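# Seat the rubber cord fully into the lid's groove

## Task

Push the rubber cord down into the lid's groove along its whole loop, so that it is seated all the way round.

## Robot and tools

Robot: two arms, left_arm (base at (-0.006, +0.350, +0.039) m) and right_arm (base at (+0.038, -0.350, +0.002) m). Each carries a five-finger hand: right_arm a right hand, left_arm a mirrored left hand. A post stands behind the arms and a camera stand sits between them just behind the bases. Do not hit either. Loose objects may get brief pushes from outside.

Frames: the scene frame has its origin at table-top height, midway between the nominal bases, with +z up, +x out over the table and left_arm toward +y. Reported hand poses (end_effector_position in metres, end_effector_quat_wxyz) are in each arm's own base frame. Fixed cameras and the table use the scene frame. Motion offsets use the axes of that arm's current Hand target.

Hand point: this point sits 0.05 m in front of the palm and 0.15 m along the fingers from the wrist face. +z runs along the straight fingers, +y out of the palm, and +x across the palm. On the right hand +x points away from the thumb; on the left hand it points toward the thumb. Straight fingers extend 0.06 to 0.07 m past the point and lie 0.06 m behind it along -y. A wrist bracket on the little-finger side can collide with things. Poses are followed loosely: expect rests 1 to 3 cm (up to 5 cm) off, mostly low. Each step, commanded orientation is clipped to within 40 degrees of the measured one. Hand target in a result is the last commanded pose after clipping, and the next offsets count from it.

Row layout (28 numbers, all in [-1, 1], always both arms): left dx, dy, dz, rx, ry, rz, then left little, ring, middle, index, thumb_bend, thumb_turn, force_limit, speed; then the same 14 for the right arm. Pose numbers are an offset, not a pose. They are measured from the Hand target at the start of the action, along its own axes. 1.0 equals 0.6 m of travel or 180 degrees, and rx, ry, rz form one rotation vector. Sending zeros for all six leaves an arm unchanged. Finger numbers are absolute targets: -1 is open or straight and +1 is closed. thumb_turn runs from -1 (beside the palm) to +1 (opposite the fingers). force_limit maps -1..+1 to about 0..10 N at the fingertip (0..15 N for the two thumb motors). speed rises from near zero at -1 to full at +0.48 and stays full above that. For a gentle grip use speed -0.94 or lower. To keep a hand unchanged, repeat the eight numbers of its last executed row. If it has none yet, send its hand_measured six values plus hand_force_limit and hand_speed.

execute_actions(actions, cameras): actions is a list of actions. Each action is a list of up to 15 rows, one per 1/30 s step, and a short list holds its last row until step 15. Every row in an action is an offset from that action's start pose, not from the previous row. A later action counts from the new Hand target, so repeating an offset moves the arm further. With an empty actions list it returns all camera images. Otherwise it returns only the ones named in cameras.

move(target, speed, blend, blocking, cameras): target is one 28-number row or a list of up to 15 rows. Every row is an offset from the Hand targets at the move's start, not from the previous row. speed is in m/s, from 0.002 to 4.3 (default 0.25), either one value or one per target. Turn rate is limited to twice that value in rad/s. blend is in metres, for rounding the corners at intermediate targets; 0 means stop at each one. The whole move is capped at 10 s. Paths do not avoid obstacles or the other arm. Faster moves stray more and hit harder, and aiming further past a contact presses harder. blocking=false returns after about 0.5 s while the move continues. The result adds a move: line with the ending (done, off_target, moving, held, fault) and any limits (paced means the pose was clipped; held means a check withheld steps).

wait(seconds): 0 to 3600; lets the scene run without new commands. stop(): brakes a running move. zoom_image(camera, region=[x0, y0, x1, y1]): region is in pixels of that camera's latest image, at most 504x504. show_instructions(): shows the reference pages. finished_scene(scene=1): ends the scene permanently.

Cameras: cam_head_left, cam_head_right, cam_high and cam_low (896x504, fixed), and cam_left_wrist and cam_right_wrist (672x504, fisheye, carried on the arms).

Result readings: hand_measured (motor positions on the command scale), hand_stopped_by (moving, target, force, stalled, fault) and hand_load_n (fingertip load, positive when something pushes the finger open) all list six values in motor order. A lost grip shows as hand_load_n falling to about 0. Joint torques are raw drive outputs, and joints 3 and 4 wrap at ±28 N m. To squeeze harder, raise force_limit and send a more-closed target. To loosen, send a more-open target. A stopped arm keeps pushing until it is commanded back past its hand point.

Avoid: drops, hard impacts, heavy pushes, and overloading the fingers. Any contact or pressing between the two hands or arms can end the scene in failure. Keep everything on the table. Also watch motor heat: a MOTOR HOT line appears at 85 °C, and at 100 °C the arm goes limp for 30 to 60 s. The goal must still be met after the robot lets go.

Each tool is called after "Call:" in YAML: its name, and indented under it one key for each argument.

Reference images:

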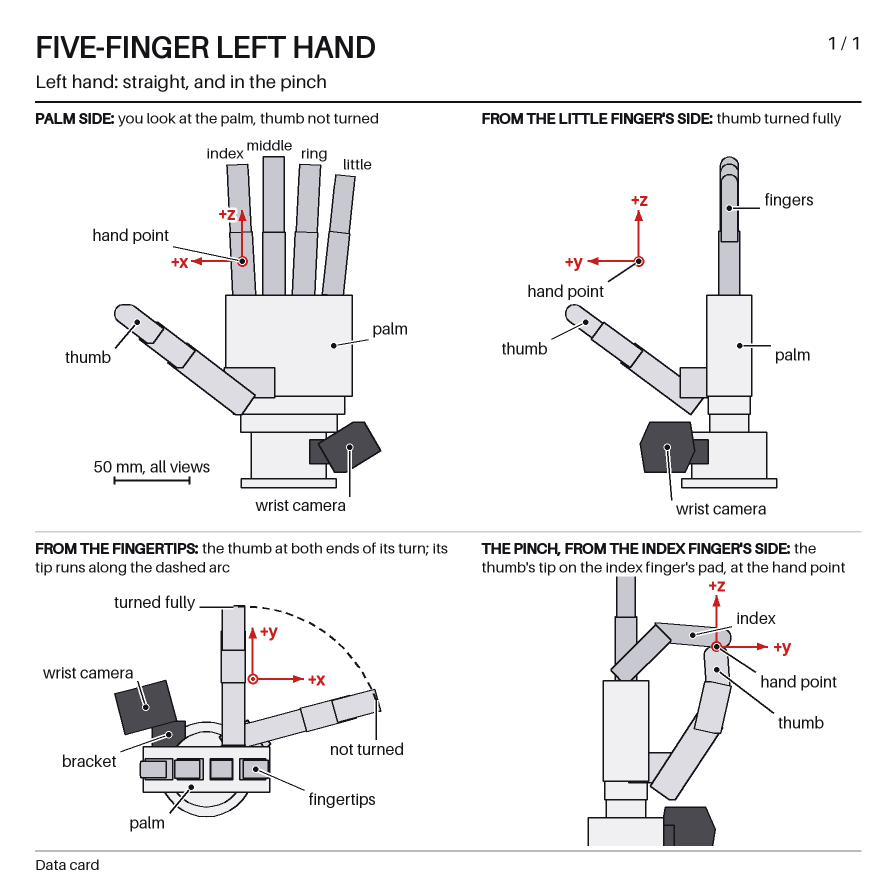

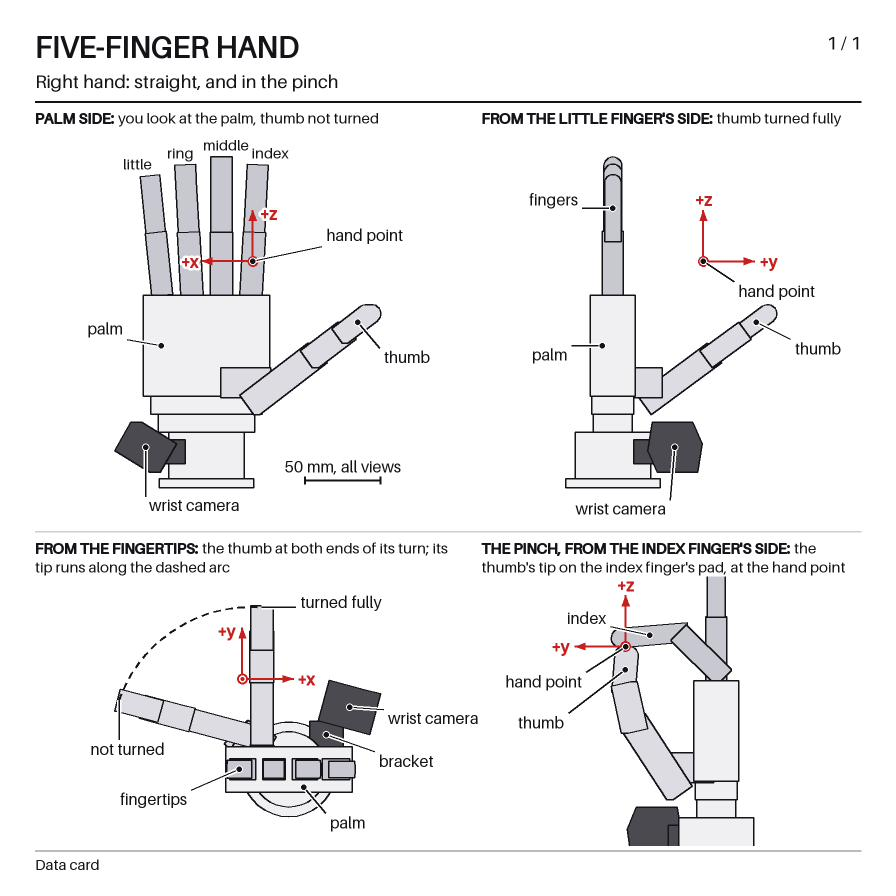

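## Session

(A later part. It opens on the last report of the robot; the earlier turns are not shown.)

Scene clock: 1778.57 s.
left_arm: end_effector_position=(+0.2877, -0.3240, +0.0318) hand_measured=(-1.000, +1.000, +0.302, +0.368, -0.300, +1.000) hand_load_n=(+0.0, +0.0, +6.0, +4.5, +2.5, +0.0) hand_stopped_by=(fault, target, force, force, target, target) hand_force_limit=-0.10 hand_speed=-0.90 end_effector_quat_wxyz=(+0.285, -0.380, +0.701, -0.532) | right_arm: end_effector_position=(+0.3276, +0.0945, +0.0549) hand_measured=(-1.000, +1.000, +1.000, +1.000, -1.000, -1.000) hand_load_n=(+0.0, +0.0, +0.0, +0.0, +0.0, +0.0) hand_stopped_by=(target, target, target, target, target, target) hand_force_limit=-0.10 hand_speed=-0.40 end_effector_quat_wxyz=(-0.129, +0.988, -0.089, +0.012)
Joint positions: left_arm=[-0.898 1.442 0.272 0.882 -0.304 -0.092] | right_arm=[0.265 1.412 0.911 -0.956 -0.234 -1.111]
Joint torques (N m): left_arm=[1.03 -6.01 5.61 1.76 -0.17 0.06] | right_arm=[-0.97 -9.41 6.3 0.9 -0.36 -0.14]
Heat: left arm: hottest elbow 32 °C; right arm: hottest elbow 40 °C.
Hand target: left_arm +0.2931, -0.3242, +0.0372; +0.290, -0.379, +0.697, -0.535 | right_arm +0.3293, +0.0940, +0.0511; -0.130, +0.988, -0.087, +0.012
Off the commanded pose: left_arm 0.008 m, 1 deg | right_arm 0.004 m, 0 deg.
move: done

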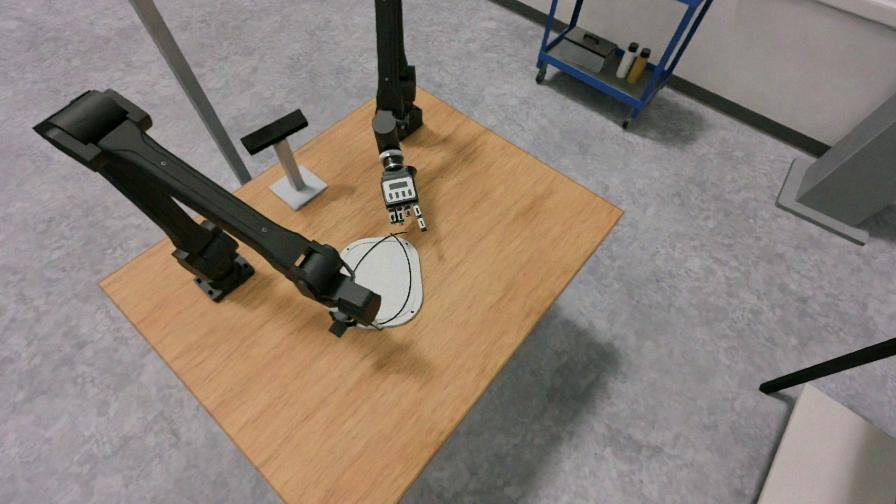

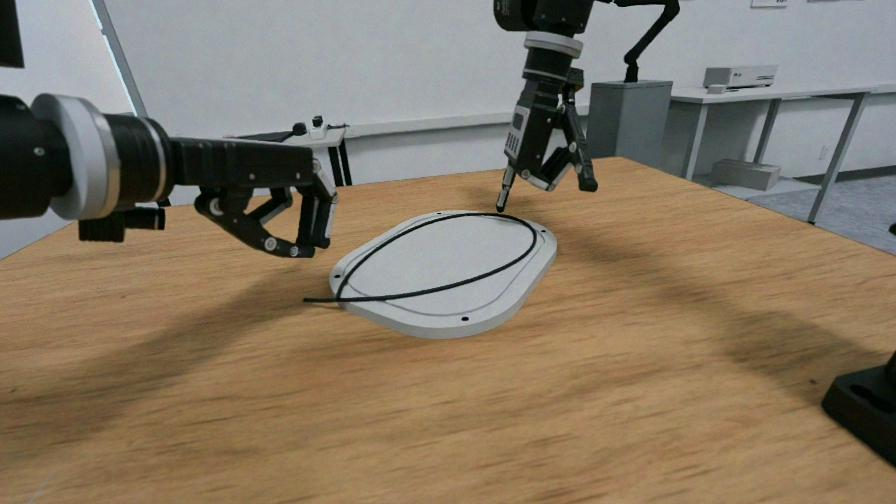

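Call:
move:
  target:
    - [0,0,0,0,0,0,-1,1,0.55,0.55,-0.3,1,-0.1,-0.9, 0,0.0013,0.005,0,0,0,-1,1,1,1,-1,-1,-0.1,-0.4]
    - [0,0,0,0,0,0,-1,1,0.55,0.55,-0.3,1,-0.1,-0.9, -0.0297,-0.0178,0.0101,0,0,0,-1,1,1,1,-1,-1,-0.1,-0.4]
  speed: [0.04,0.03]
  cameras: ["cam_high","cam_low"]

Call:
zoom_image:
  camera: "cam_high"
  region: [335, 285, 415, 335]

Call:
zoom_image:
  camera: "cam_low"
  region: [420, 170, 560, 270]

Scene clock: 1788.23 s.
left_arm: end_effector_position=(+0.2877, -0.3240, +0.0318) hand_measured=(-1.000, +1.000, +0.302, +0.368, -0.300, +1.000) hand_load_n=(+0.0, +0.0, +6.5, +4.5, +2.5, +0.0) hand_stopped_by=(fault, target, force, force, target, target) hand_force_limit=-0.10 hand_speed=-0.90 end_effector_quat_wxyz=(+0.285, -0.380, +0.701, -0.532) | right_arm: end_effector_position=(+0.3231, +0.0994, +0.0497) hand_measured=(-1.000, +1.000, +1.000, +1.000, -1.000, -1.000) hand_load_n=(-2.0, +0.0, +0.0, +0.0, +0.0, +0.0) hand_stopped_by=(target, target, target, target, target, target) hand_force_limit=-0.10 hand_speed=-0.40 end_effector_quat_wxyz=(-0.124, +0.987, -0.098, +0.020)
Joint positions: left_arm=[-0.898 1.442 0.272 0.882 -0.304 -0.092] | right_arm=[0.287 1.403 0.886 -0.922 -0.215 -1.072]
Joint torques (N m): left_arm=[1.67 -7 5.76 1.88 -0.06 0.12] | right_arm=[0.79 -10.64 5.52 0.42 -0.81 -0.05]
Heat: left arm: hottest elbow 32 °C; right arm: hottest elbow 39 °C.
Hand target: left_arm +0.2931, -0.3242, +0.0372; +0.290, -0.379, +0.697, -0.535 | right_arm +0.3137, +0.1088, +0.0480; -0.130, +0.988, -0.087, +0.012
Off the commanded pose: left_arm 0.008 m, 1 deg | right_arm 0.013 m, 2 deg.
move: off_target (right_arm)

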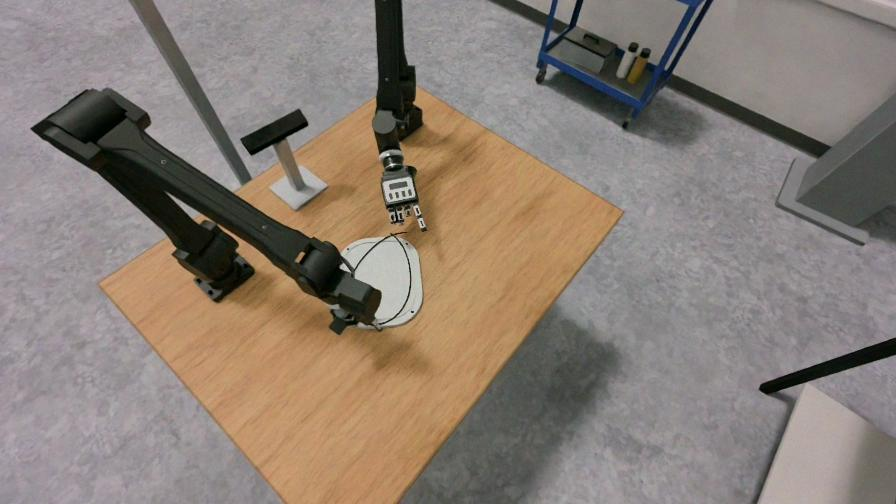

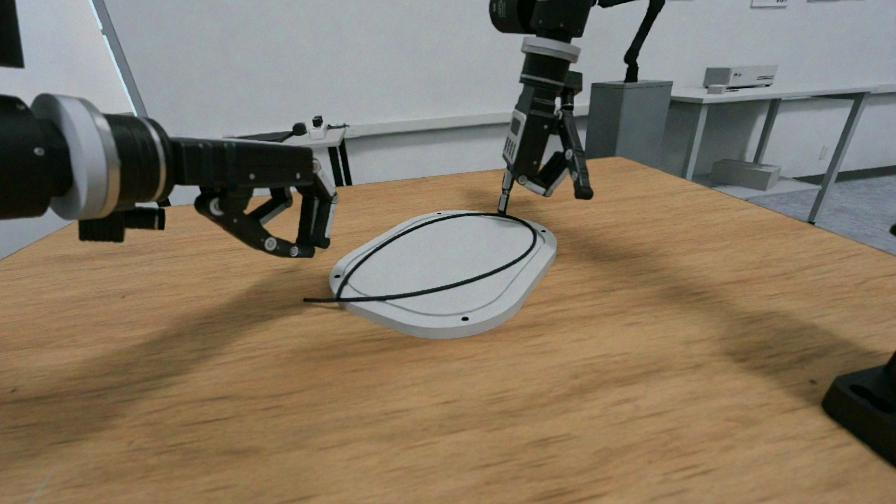

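Scaled by 6.300 from the camera's image (finer frame: 1280x720).

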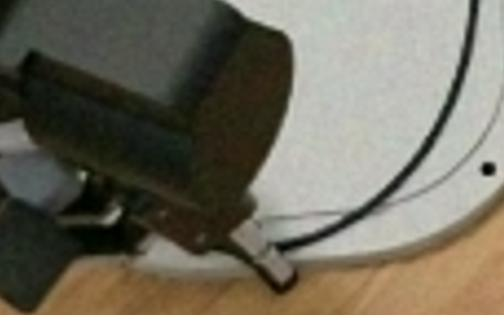

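Scaled by 3.600 from the camera's image (finer frame: 1280x720).

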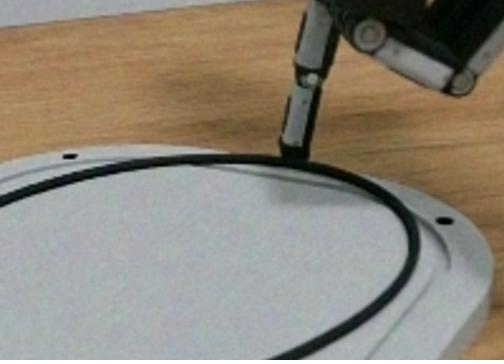

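Call:
move:
  target:
    - [0,0,0,0,0,0,-1,1,0.55,0.55,-0.3,1,-0.1,-0.9, 0.0278,0.0049,-0.0531,0,0,0,-1,1,1,1,-1,-1,-0.1,-0.4]
    - [0,0,0,0,0,0,-1,1,0.55,0.55,-0.3,1,-0.1,-0.9, 0.0223,0.0101,-0.0200,0,0,0,-1,1,1,1,-1,-1,-0.1,-0.4]
    - [0,0,0,0,0,0,-1,1,0.55,0.55,-0.3,1,-0.1,-0.9, 0.0223,0.0137,-0.0063,0,0,0,-1,1,1,1,-1,-1,-0.1,-0.4]
  speed: [0.12,0.08,0.03]
  cameras: ["cam_high","cam_low"]

Call:
zoom_image:
  camera: "cam_high"
  region: [335, 285, 415, 335]

Call:
zoom_image:
  camera: "cam_low"
  region: [420, 170, 560, 270]

Scene clock: 1802.80 s.
left_arm: end_effector_position=(+0.2877, -0.3240, +0.0318) hand_measured=(-1.000, +1.000, +0.302, +0.368, -0.300, +1.000) hand_load_n=(+0.0, +0.0, +6.0, +4.5, +2.5, +0.0) hand_stopped_by=(fault, target, force, force, target, target) hand_force_limit=-0.10 hand_speed=-0.90 end_effector_quat_wxyz=(+0.285, -0.380, +0.701, -0.532) | right_arm: end_effector_position=(+0.3251, +0.0960, +0.0535) hand_measured=(-1.000, +1.000, +1.000, +1.000, -1.000, -1.000) hand_load_n=(+0.0, +0.0, +0.0, +0.0, +0.0, -0.5) hand_stopped_by=(target, target, target, target, target, target) hand_force_limit=-0.10 hand_speed=-0.40 end_effector_quat_wxyz=(-0.129, +0.988, -0.089, +0.013)
Joint positions: left_arm=[-0.898 1.442 0.272 0.882 -0.304 -0.092] | right_arm=[0.271 1.407 0.901 -0.948 -0.233 -1.107]
Joint torques (N m): left_arm=[0.62 -6.24 5.86 1.96 -0.15 0.07] | right_arm=[-0.62 -9.35 6.17 0.9 -0.34 -0.07]
Heat: left arm: hottest elbow 32 °C; right arm: hottest elbow 39 °C.
Hand target: left_arm +0.2931, -0.3242, +0.0372; +0.290, -0.379, +0.697, -0.535 | right_arm +0.3253, +0.0976, +0.0495; -0.130, +0.988, -0.087, +0.012
Off the commanded pose: left_arm 0.008 m, 1 deg | right_arm 0.004 m, 0 deg.
move: done

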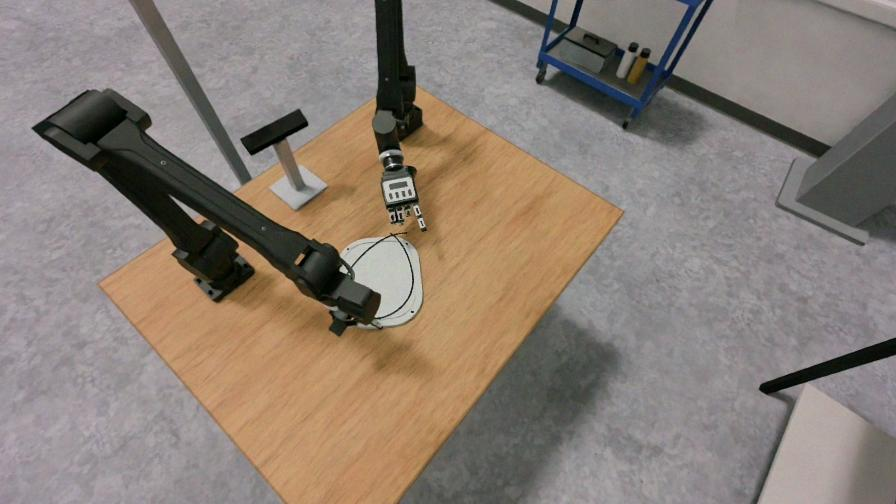

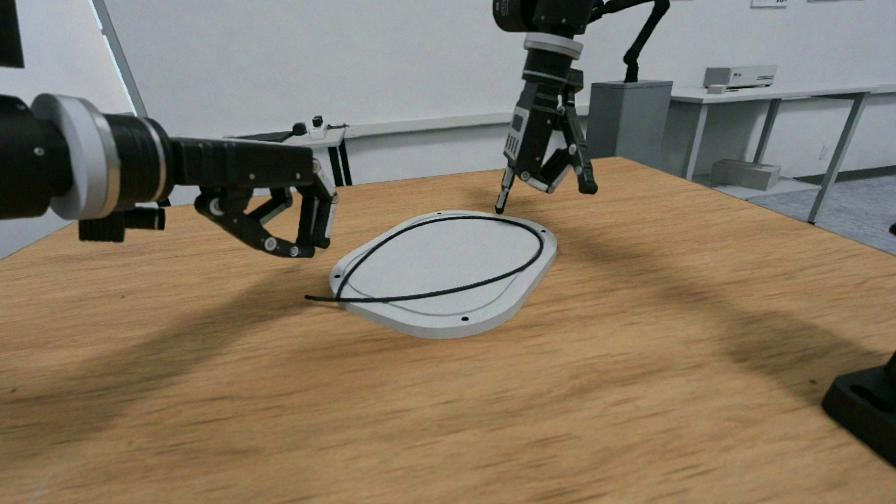

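Scaled by 6.300 from the camera's image (finer frame: 1280x720).

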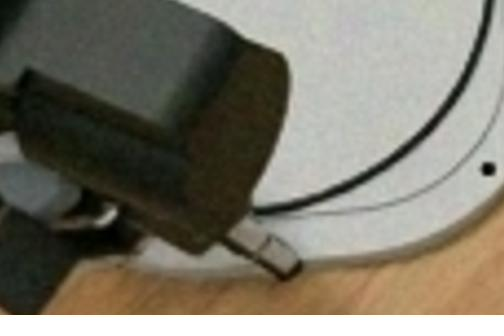

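Scaled by 3.600 from the camera's image (finer frame: 1280x720).

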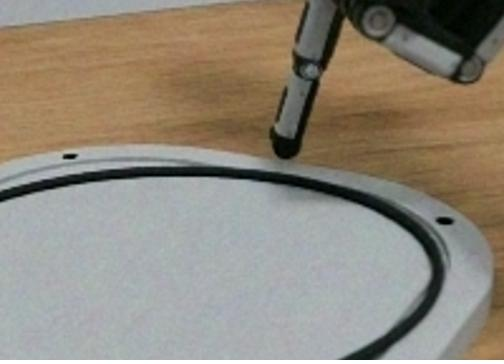

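Call:
move:
  target: [0,0,0,0,0,0,-1,1,0.55,0.55,-0.3,1,-0.1,-0.9, 0.0278,-0.0300,-0.0900,0,0,0,-1,1,1,1,-1,-1,-0.1,-0.4]
  speed: 0.12
  cameras: ["cam_high","cam_low","cam_right_wrist"]

Call:
zoom_image:
  camera: "cam_high"
  region: [330, 225, 430, 335]

Call:
zoom_image:
  camera: "cam_low"
  region: [290, 190, 570, 350]

Scene clock: 1810.80 s.
left_arm: end_effector_position=(+0.2877, -0.3240, +0.0318) hand_measured=(-1.000, +1.000, +0.302, +0.368, -0.300, +1.000) hand_load_n=(+0.0, +0.0, +6.5, +4.5, +2.5, +0.0) hand_stopped_by=(fault, target, force, force, target, target) hand_force_limit=-0.10 hand_speed=-0.90 end_effector_quat_wxyz=(+0.285, -0.380, +0.701, -0.532) | right_arm: end_effector_position=(+0.3262, +0.0963, +0.0907) hand_measured=(-1.000, +1.000, +1.000, +1.000, -1.000, -1.000) hand_load_n=(+0.0, +0.0, +0.0, +0.0, +0.0, +0.0) hand_stopped_by=(target, target, target, target, target, target) hand_force_limit=-0.10 hand_speed=-0.40 end_effector_quat_wxyz=(-0.122, +0.988, -0.090, -0.007)
Joint positions: left_arm=[-0.898 1.442 0.272 0.882 -0.304 -0.092] | right_arm=[0.271 1.394 0.993 -1.095 -0.233 -1.11]
Joint torques (N m): left_arm=[0.91 -7.12 5.83 1.66 -0.13 0.09] | right_arm=[-1.32 -10.75 9.54 -0.02 -0.35 -0.13]
Heat: left arm: hottest elbow 32 °C; right arm: hottest elbow 39 °C.
Hand target: left_arm +0.2931, -0.3242, +0.0372; +0.290, -0.379, +0.697, -0.535 | right_arm +0.3423, +0.0980, +0.1063; -0.130, +0.988, -0.087, +0.012
Off the commanded pose: left_arm 0.008 m, 1 deg | right_arm 0.022 m, 2 deg.
move: off_target (right_arm)
cam_right_wrist: T_world_to_cam=[[0.04702, -0.97547, -0.21504, 0.09567], [-0.87389, -0.14445, 0.46416, 0.25923], [-0.48384, 0.1661, -0.85925, 0.33388]] pos_world=[0.38359, 0.07531, 0.18714]

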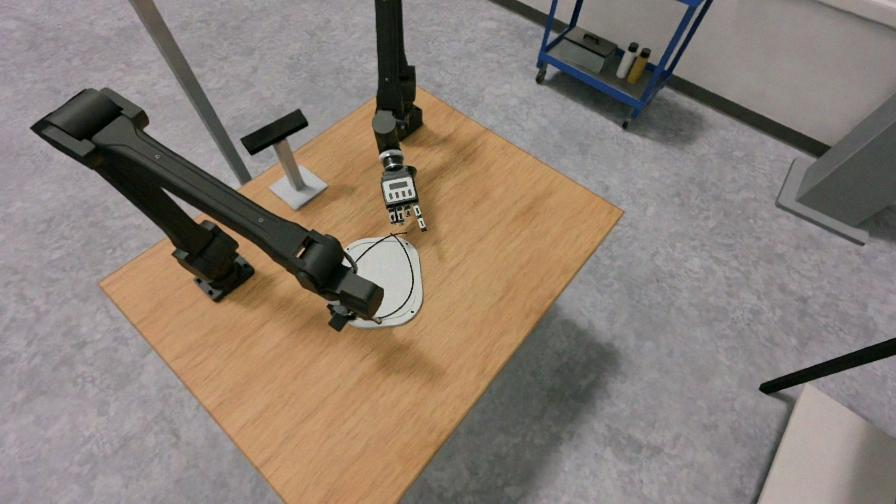

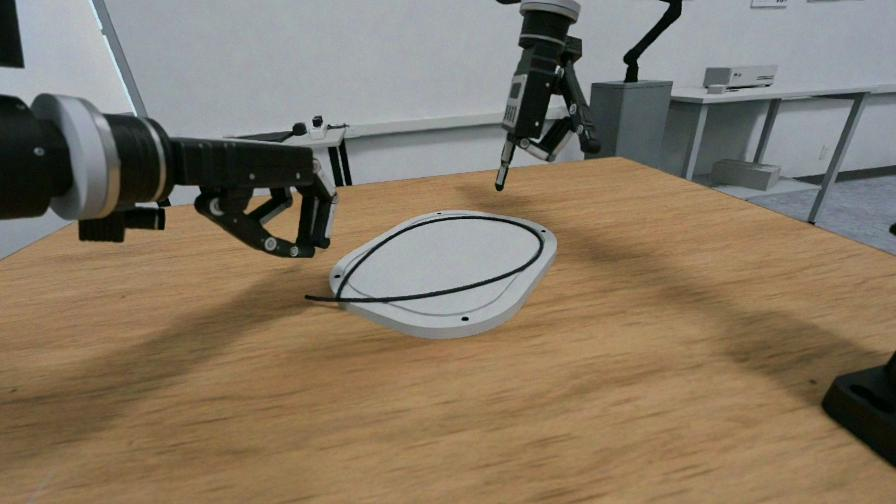

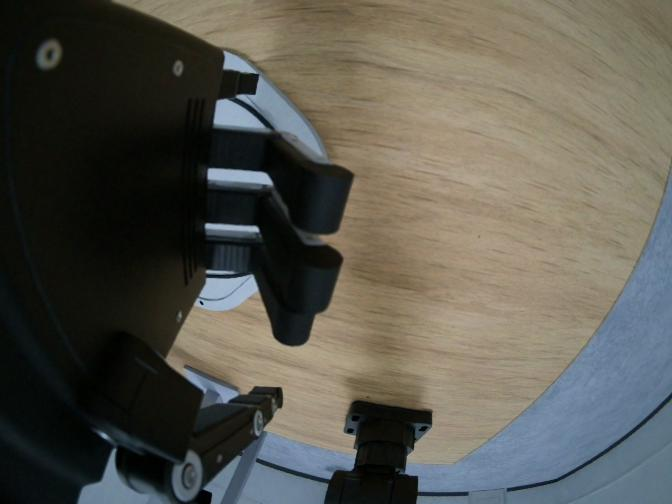

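Scaled by 4.582 from the camera's image (finer frame: 1280x720).

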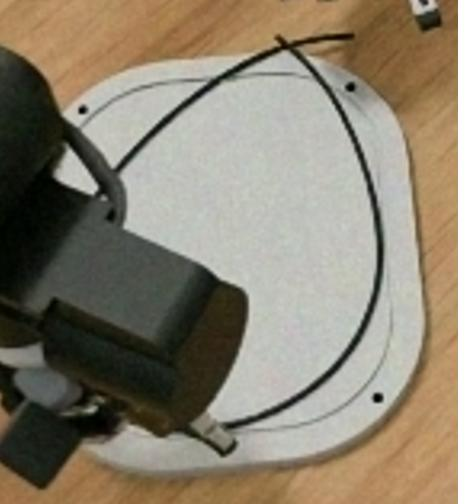

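Scaled by 1.800 from the camera's image (finer frame: 1280x720).

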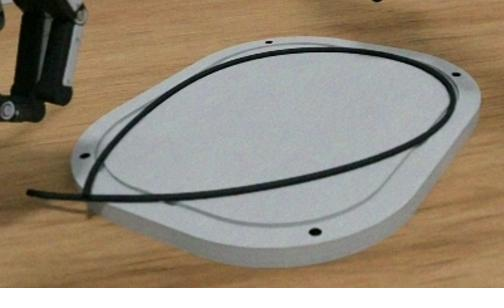

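Call:
move:
  target:
    - [0,-0.161,-0.0431,0,0,0,-1,1,1,1,-1,-1,-0.1,-0.4, 0,0,0,0,0,0,-1,1,1,1,-1,-1,-0.1,-0.4]
    - [-0.0424,-0.1682,-0.0162,-0.3044,0.2334,0.2341,-1,1,1,1,-1,-1,-0.1,-0.4, 0,0,0,0,0,0,-1,1,1,1,-1,-1,-0.1,-0.4]
  speed: 0.2
  cameras: ["all"]

Scene clock: 1838.87 s.
left_arm: end_effector_position=(+0.3078, -0.2958, +0.1203) hand_measured=(-1.000, +1.000, +0.302, +0.368, -1.000, -1.000) hand_load_n=(+0.0, +0.0, +0.0, +0.0, +0.0, +0.0) hand_stopped_by=(fault, target, force, force, target, target) hand_force_limit=-0.10 hand_speed=-0.40 end_effector_quat_wxyz=(-0.016, -0.012, +0.993, -0.117) | right_arm: end_effector_position=(+0.3263, +0.0963, +0.0907) hand_measured=(-1.000, +1.000, +1.000, +1.000, -1.000, -1.000) hand_load_n=(+0.0, +0.0, +0.0, +0.0, +0.0, +0.0) hand_stopped_by=(target, target, target, target, target, target) hand_force_limit=-0.10 hand_speed=-0.40 end_effector_quat_wxyz=(-0.122, +0.988, -0.090, -0.007)
Joint positions: left_arm=[-0.727 1.569 1.266 -1.132 0.194 0.806] | right_arm=[0.271 1.394 0.993 -1.095 -0.233 -1.11]
Joint torques (N m): left_arm=[-0.32 -11.16 13.39 0.34 -0.1 0.07] | right_arm=[-1.26 -10.75 9.59 -0.01 -0.35 -0.14]
Heat: left arm: hottest elbow 33 °C; right arm: hottest elbow 42 °C.
Hand target: left_arm +0.3211, -0.3119, +0.1369; +0.000, +0.000, +0.992, -0.130 | right_arm +0.3423, +0.0980, +0.1063; -0.130, +0.988, -0.087, +0.012
Off the commanded pose: left_arm 0.027 m, 3 deg | right_arm 0.022 m, 2 deg.
move: off_target (left_arm)
cam_left_wrist: T_world_to_cam=[[-0.23955, -0.93686, 0.25478, -0.24034], [-0.82731, 0.33431, 0.45143, 0.30411], [-0.5081, -0.10264, -0.85516, 0.34561]] pos_world=[0.36962, -0.29135, 0.2195]
cam_right_wrist: T_world_to_cam=[[0.04747, -0.97544, -0.21507, 0.0955], [-0.87386, -0.14486, 0.4641, 0.25926], [-0.48386, 0.16591, -0.85928, 0.33391]] pos_world=[0.38359, 0.07531, 0.18714]

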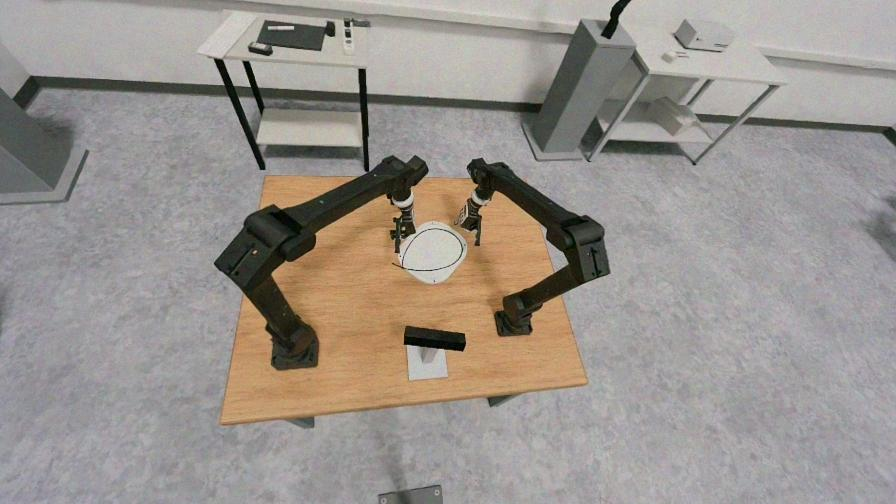

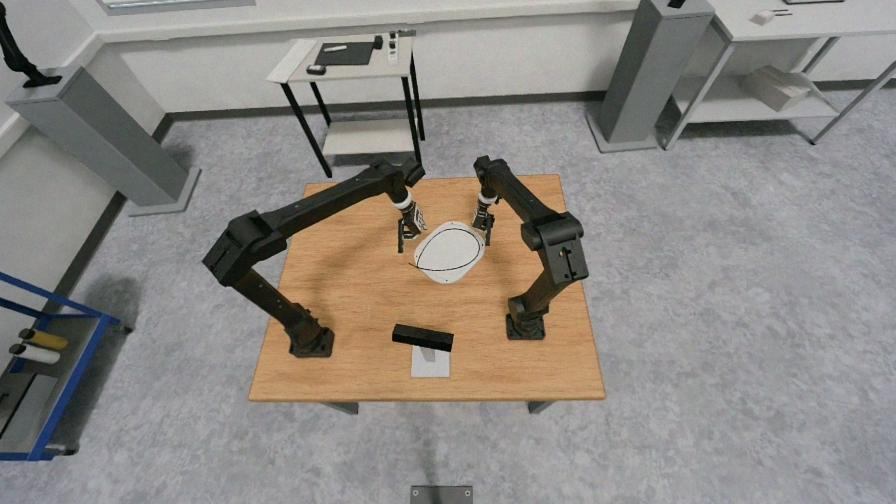

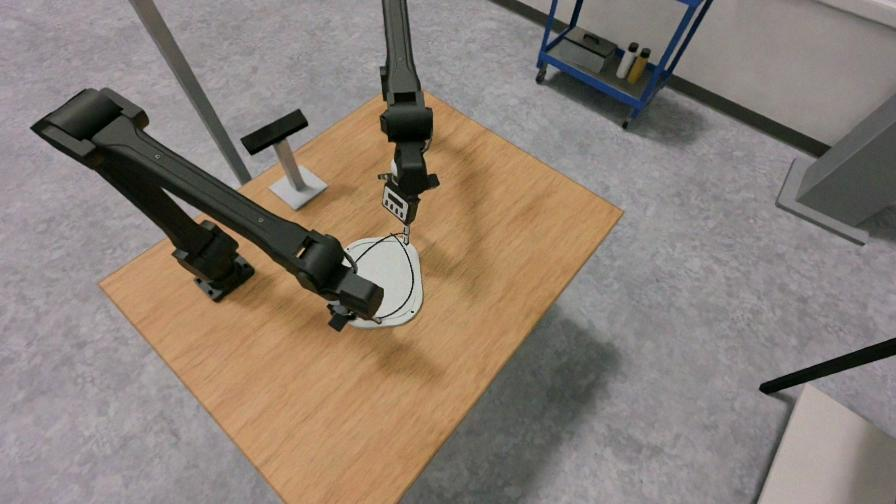

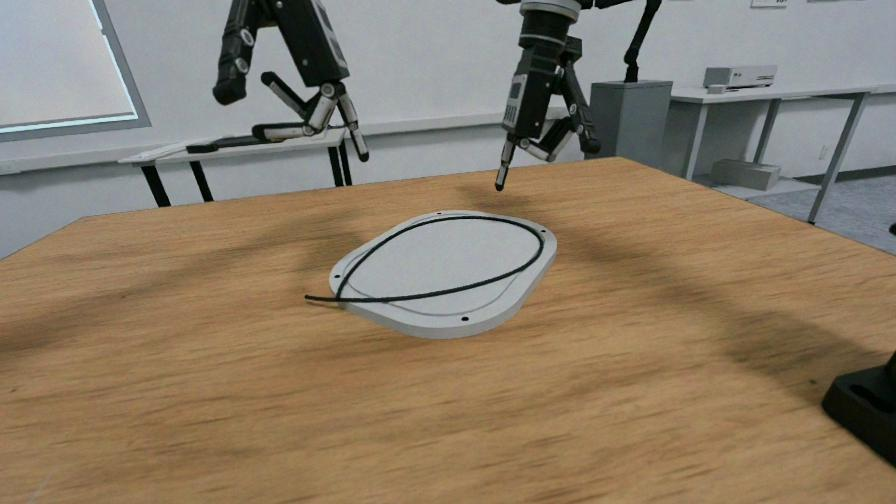

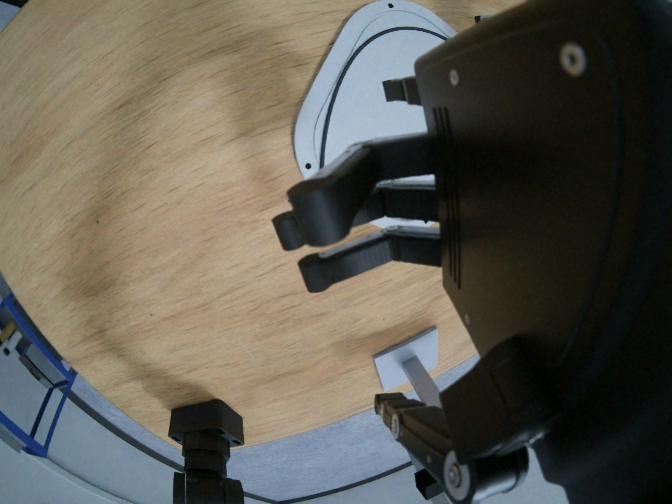

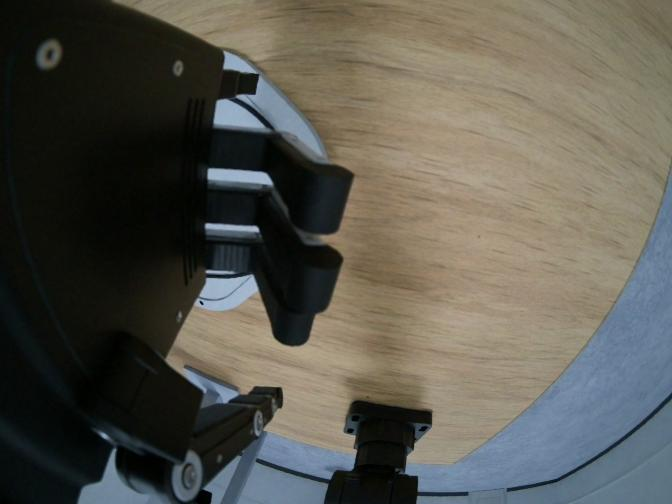

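Call:
execute_actions:
  actions:
    - [[0,0,0,0,0,0,-1,1,0.95,0.95,-1,-1,-0.1,-0.4, 0,0,0,0,0,0,-1,1,1,1,-1,-1,-0.1,-0.4]]
  cameras: ["cam_head_left","cam_head_right","cam_high"]

Call:
zoom_image:
  camera: "cam_head_left"
  region: [380, 205, 490, 295]

Call:
zoom_image:
  camera: "cam_head_right"
  region: [400, 210, 500, 295]

Scene clock: 1846.07 s.
left_arm: end_effector_position=(+0.3079, -0.2958, +0.1203) hand_measured=(-1.000, +1.000, +0.950, +0.950, -1.000, -1.000) hand_load_n=(+0.0, +0.0, +0.0, +0.0, +0.0, +0.0) hand_stopped_by=(fault, target, target, target, target, target) hand_force_limit=-0.10 hand_speed=-0.40 end_effector_quat_wxyz=(-0.016, -0.012, +0.993, -0.117) | right_arm: end_effector_position=(+0.3263, +0.0963, +0.0907) hand_measured=(-1.000, +1.000, +1.000, +1.000, -1.000, -1.000) hand_load_n=(+0.0, +0.0, +0.0, +0.0, +0.0, +0.0) hand_stopped_by=(target, target, target, target, target, target) hand_force_limit=-0.10 hand_speed=-0.40 end_effector_quat_wxyz=(-0.122, +0.988, -0.090, -0.007)
Joint positions: left_arm=[-0.727 1.569 1.266 -1.132 0.194 0.807] | right_arm=[0.271 1.394 0.993 -1.095 -0.233 -1.11]
Joint torques (N m): left_arm=[-0.32 -10.75 13.26 0.51 -0.06 0.11] | right_arm=[-1.26 -10.81 9.58 -0.01 -0.36 -0.14]
Heat: left arm: hottest elbow 34 °C; right arm: hottest elbow 42 °C.
Hand target: left_arm +0.3211, -0.3119, +0.1369; +0.000, +0.000, +0.992, -0.130 | right_arm +0.3423, +0.0980, +0.1063; -0.130, +0.988, -0.087, +0.012
Off the commanded pose: left_arm 0.027 m, 3 deg | right_arm 0.022 m, 2 deg.
Step readings (end_effector_position of left_arm | right_arm):
0: (+0.3079, -0.2958, +0.1203) | (+0.3263, +0.0963, +0.0907)
1: (+0.3079, -0.2958, +0.1203) | (+0.3263, +0.0963, +0.0907)
2: (+0.3079, -0.2958, +0.1203) | (+0.3263, +0.0963, +0.0907)
4: (+0.3079, -0.2958, +0.1203) | (+0.3263, +0.0963, +0.0907)
8: (+0.3079, -0.2958, +0.1203) | (+0.3263, +0.0963, +0.0907)
15: (+0.3079, -0.2958, +0.1203) | (+0.3263, +0.0963, +0.0907)

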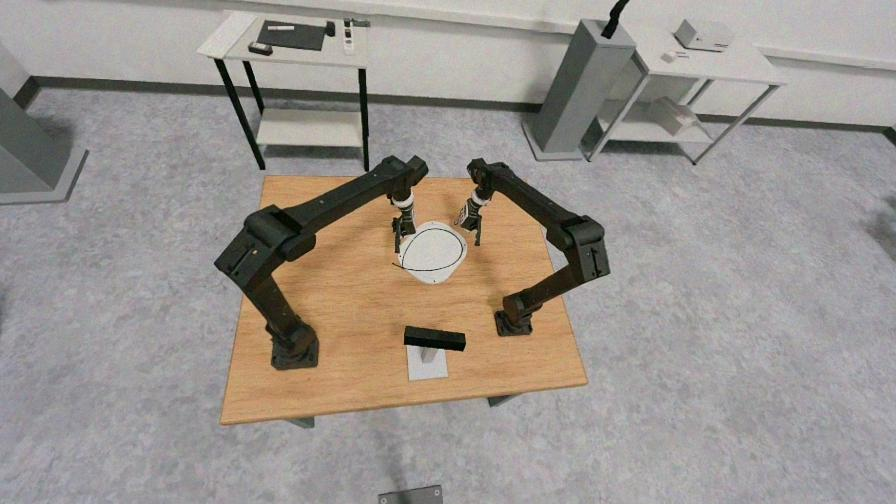

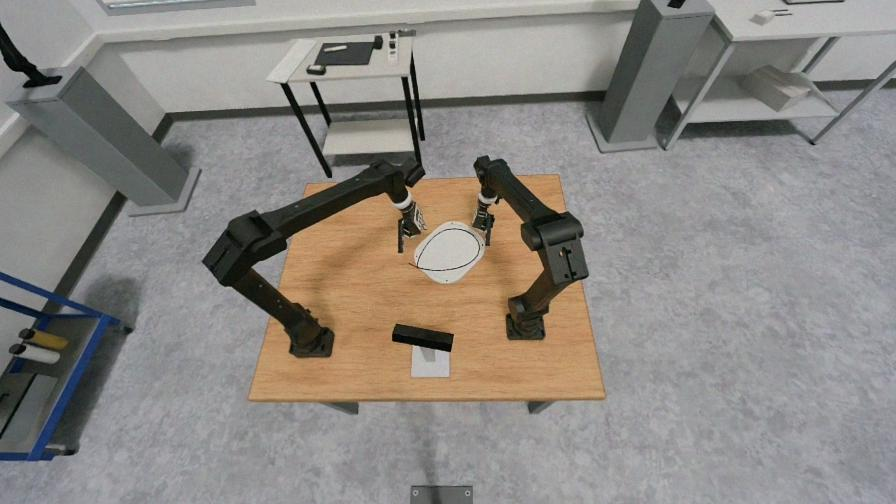

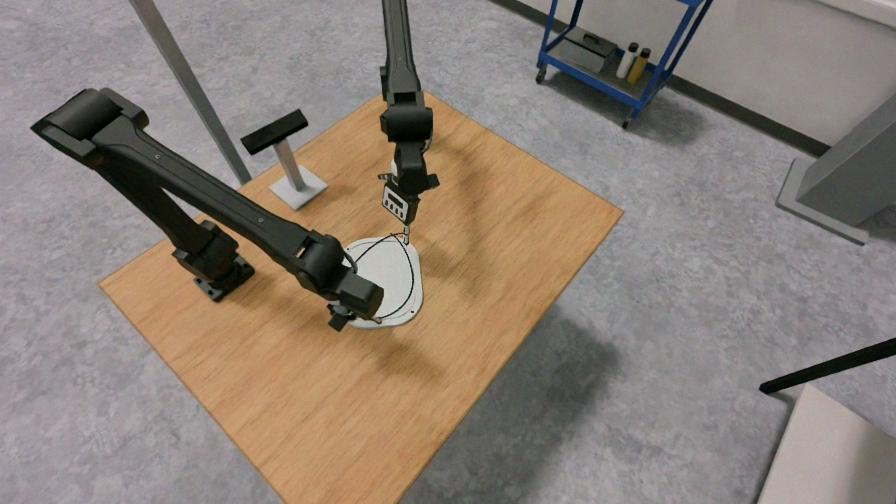

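Scaled by 4.582 from the camera's image (finer frame: 1280x720).

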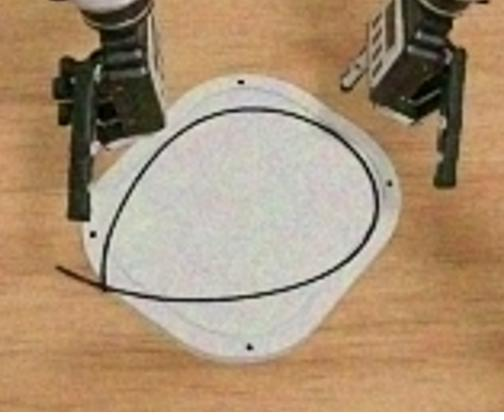

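Scaled by 5.040 from the camera's image (finer frame: 1280x720).

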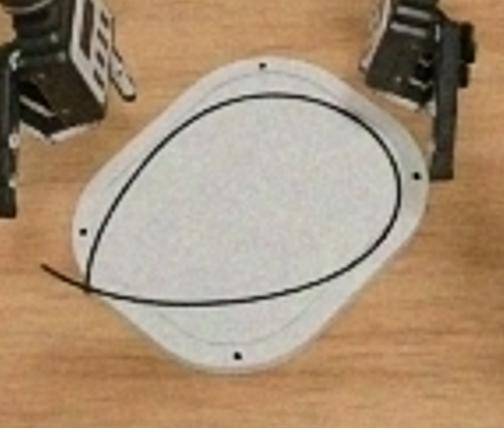

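Call:
move:
  target:
    - [0,0,0,0,0,0,-1,1,0.95,0.95,-1,-1,-0.1,-0.4, -0.085,-0.0297,0.0188,0,0,0,-1,1,1,1,-1,-1,-0.1,-0.4]
    - [0,0,0,0,0,0,-1,1,0.95,0.95,-1,-1,-0.1,-0.4, -0.085,-0.0159,0.0704,0,0,0,-1,1,1,1,-1,-1,-0.1,-0.4]
    - [0,0,0,0,0,0,-1,1,0.95,0.95,-1,-1,-0.1,-0.4, -0.085,-0.0077,0.1010,0,0,0,-1,1,1,1,-1,-1,-0.1,-0.4]
  speed: [0.12,0.08,0.03]
  cameras: ["cam_high","cam_head_right"]

Call:
zoom_image:
  camera: "cam_high"
  region: [335, 285, 415, 335]

Call:
zoom_image:
  camera: "cam_head_right"
  region: [400, 210, 500, 295]

Scene clock: 1873.97 s.
left_arm: end_effector_position=(+0.3079, -0.2958, +0.1203) hand_measured=(-1.000, +1.000, +0.950, +0.950, -1.000, -1.000) hand_load_n=(+0.0, +0.0, +0.0, +0.0, +0.0, +0.0) hand_stopped_by=(fault, target, target, target, target, target) hand_force_limit=-0.10 hand_speed=-0.40 end_effector_quat_wxyz=(-0.016, -0.012, +0.993, -0.117) | right_arm: end_effector_position=(+0.2954, +0.1257, +0.0526) hand_measured=(-1.000, +1.000, +1.000, +1.000, -1.000, -1.000) hand_load_n=(+0.0, +0.0, +0.0, +0.0, +0.0, +0.0) hand_stopped_by=(target, target, target, target, target, target) hand_force_limit=-0.10 hand_speed=-0.40 end_effector_quat_wxyz=(-0.131, +0.988, -0.085, +0.012)
Joint positions: left_arm=[-0.727 1.569 1.266 -1.132 0.194 0.807] | right_arm=[0.374 1.355 0.846 -0.922 -0.224 -1.009]
Joint torques (N m): left_arm=[0.09 -10.46 13.48 0.46 -0.09 0.1] | right_arm=[-0.62 -8.53 6.26 0.92 -0.18 0]
Motor temperatures (°C): left_arm=[26 30 37 26 25 25] | right_arm=[27 26 43 26 25 26]
Heat: left arm: hottest elbow 37 °C; right arm: hottest elbow 43 °C.
Hand target: left_arm +0.3211, -0.3119, +0.1369; +0.000, +0.000, +0.992, -0.130 | right_arm +0.2957, +0.1269, +0.0490; -0.130, +0.988, -0.087, +0.012
Off the commanded pose: left_arm 0.027 m, 3 deg | right_arm 0.004 m, 0 deg.
move: done
Images, in order (width x height): cam_head_right 896x504, cam_high 896x504.

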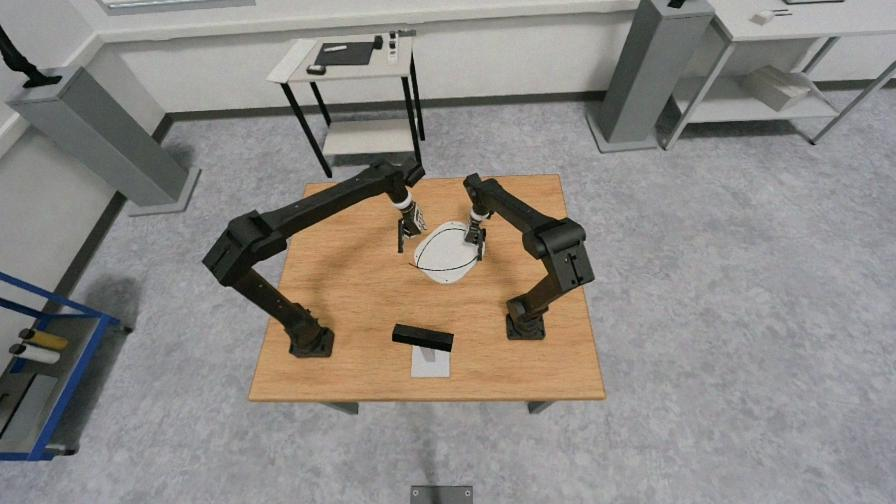

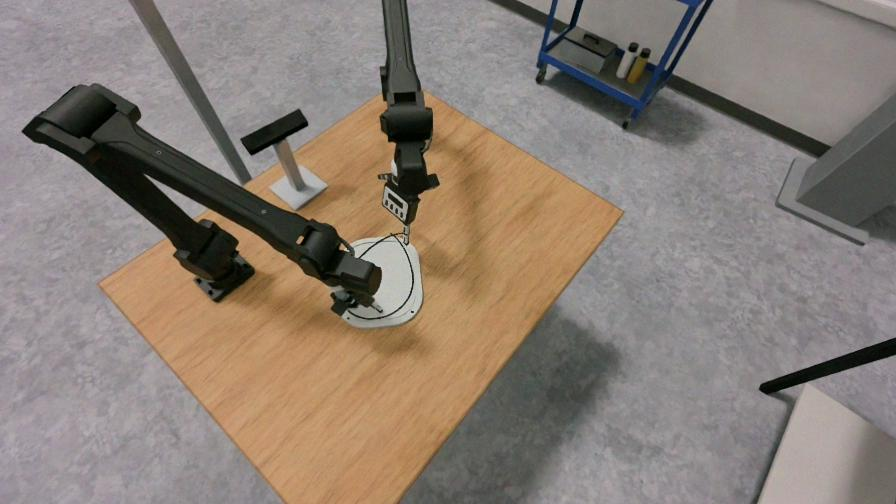

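Scaled by 6.300 from the camera's image (finer frame: 1280x720).

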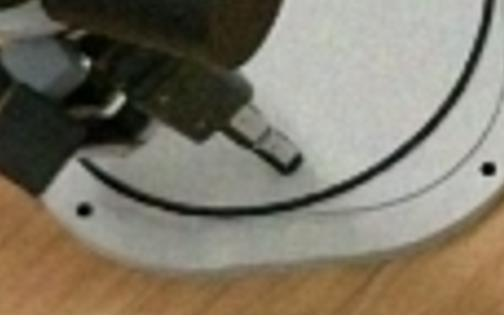

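Scaled by 5.040 from the camera's image (finer frame: 1280x720).

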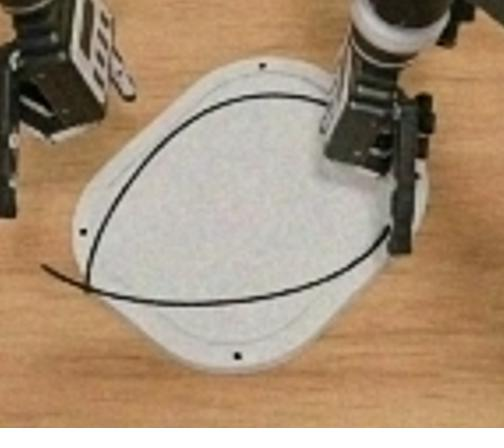

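Call:
move:
  target: [0,0,0,0,0,0,-1,1,0.95,0.95,-1,-1,-0.1,-0.4, 0.0222,0.0147,-0.0022,0,0,0,-1,1,1,1,-1,-1,-0.1,-0.4]
  speed: 0.03
  cameras: ["cam_high"]

Call:
zoom_image:
  camera: "cam_high"
  region: [335, 285, 415, 335]

Scene clock: 1880.40 s.
left_arm: end_effector_position=(+0.3079, -0.2958, +0.1203) hand_measured=(-1.000, +1.000, +0.950, +0.950, -1.000, -1.000) hand_load_n=(+0.0, +0.0, +0.0, +0.0, +0.0, +0.0) hand_stopped_by=(fault, target, target, target, target, target) hand_force_limit=-0.10 hand_speed=-0.40 end_effector_quat_wxyz=(-0.016, -0.012, +0.993, -0.117) | right_arm: end_effector_position=(+0.2983, +0.1201, +0.0503) hand_measured=(-1.000, +1.000, +1.000, +1.000, -1.000, -1.000) hand_load_n=(+0.5, +0.0, +0.0, +0.0, +0.0, +0.0) hand_stopped_by=(target, target, target, target, target, target) hand_force_limit=-0.10 hand_speed=-0.40 end_effector_quat_wxyz=(-0.134, +0.988, -0.081, +0.009)
Joint positions: left_arm=[-0.727 1.569 1.266 -1.132 0.194 0.807] | right_arm=[0.353 1.362 0.846 -0.922 -0.236 -1.039]
Joint torques (N m): left_arm=[-0.79 -11.52 13.15 0.39 -0.09 0.08] | right_arm=[-1.85 -7.53 7.46 0.68 0.05 -0.09]
Heat: left arm: hottest elbow 37 °C; right arm: hottest elbow 42 °C.
Hand target: left_arm +0.3211, -0.3119, +0.1369; +0.000, +0.000, +0.992, -0.130 | right_arm +0.3072, +0.1159, +0.0480; -0.130, +0.988, -0.087, +0.012
Off the commanded pose: left_arm 0.027 m, 3 deg | right_arm 0.010 m, 1 deg.
move: done

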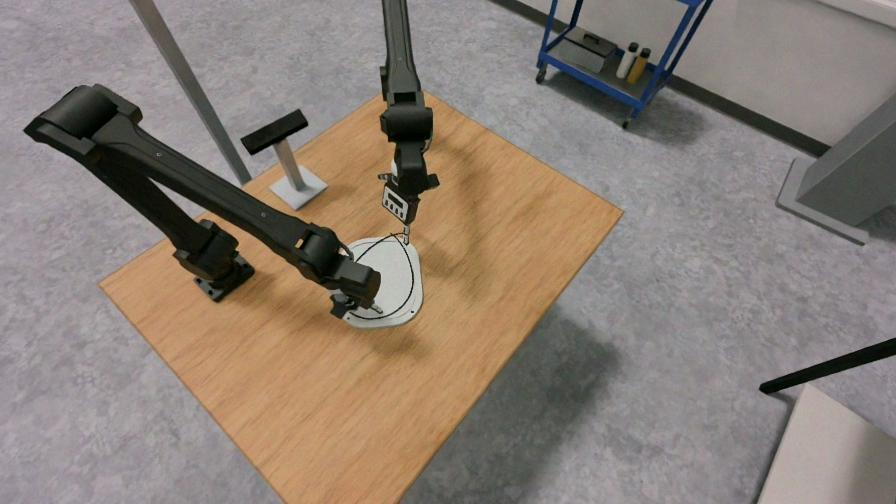

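Scaled by 6.300 from the camera's image (finer frame: 1280x720).

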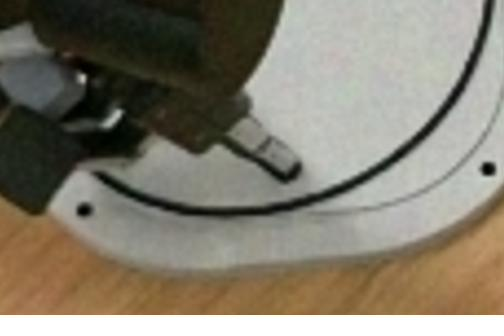

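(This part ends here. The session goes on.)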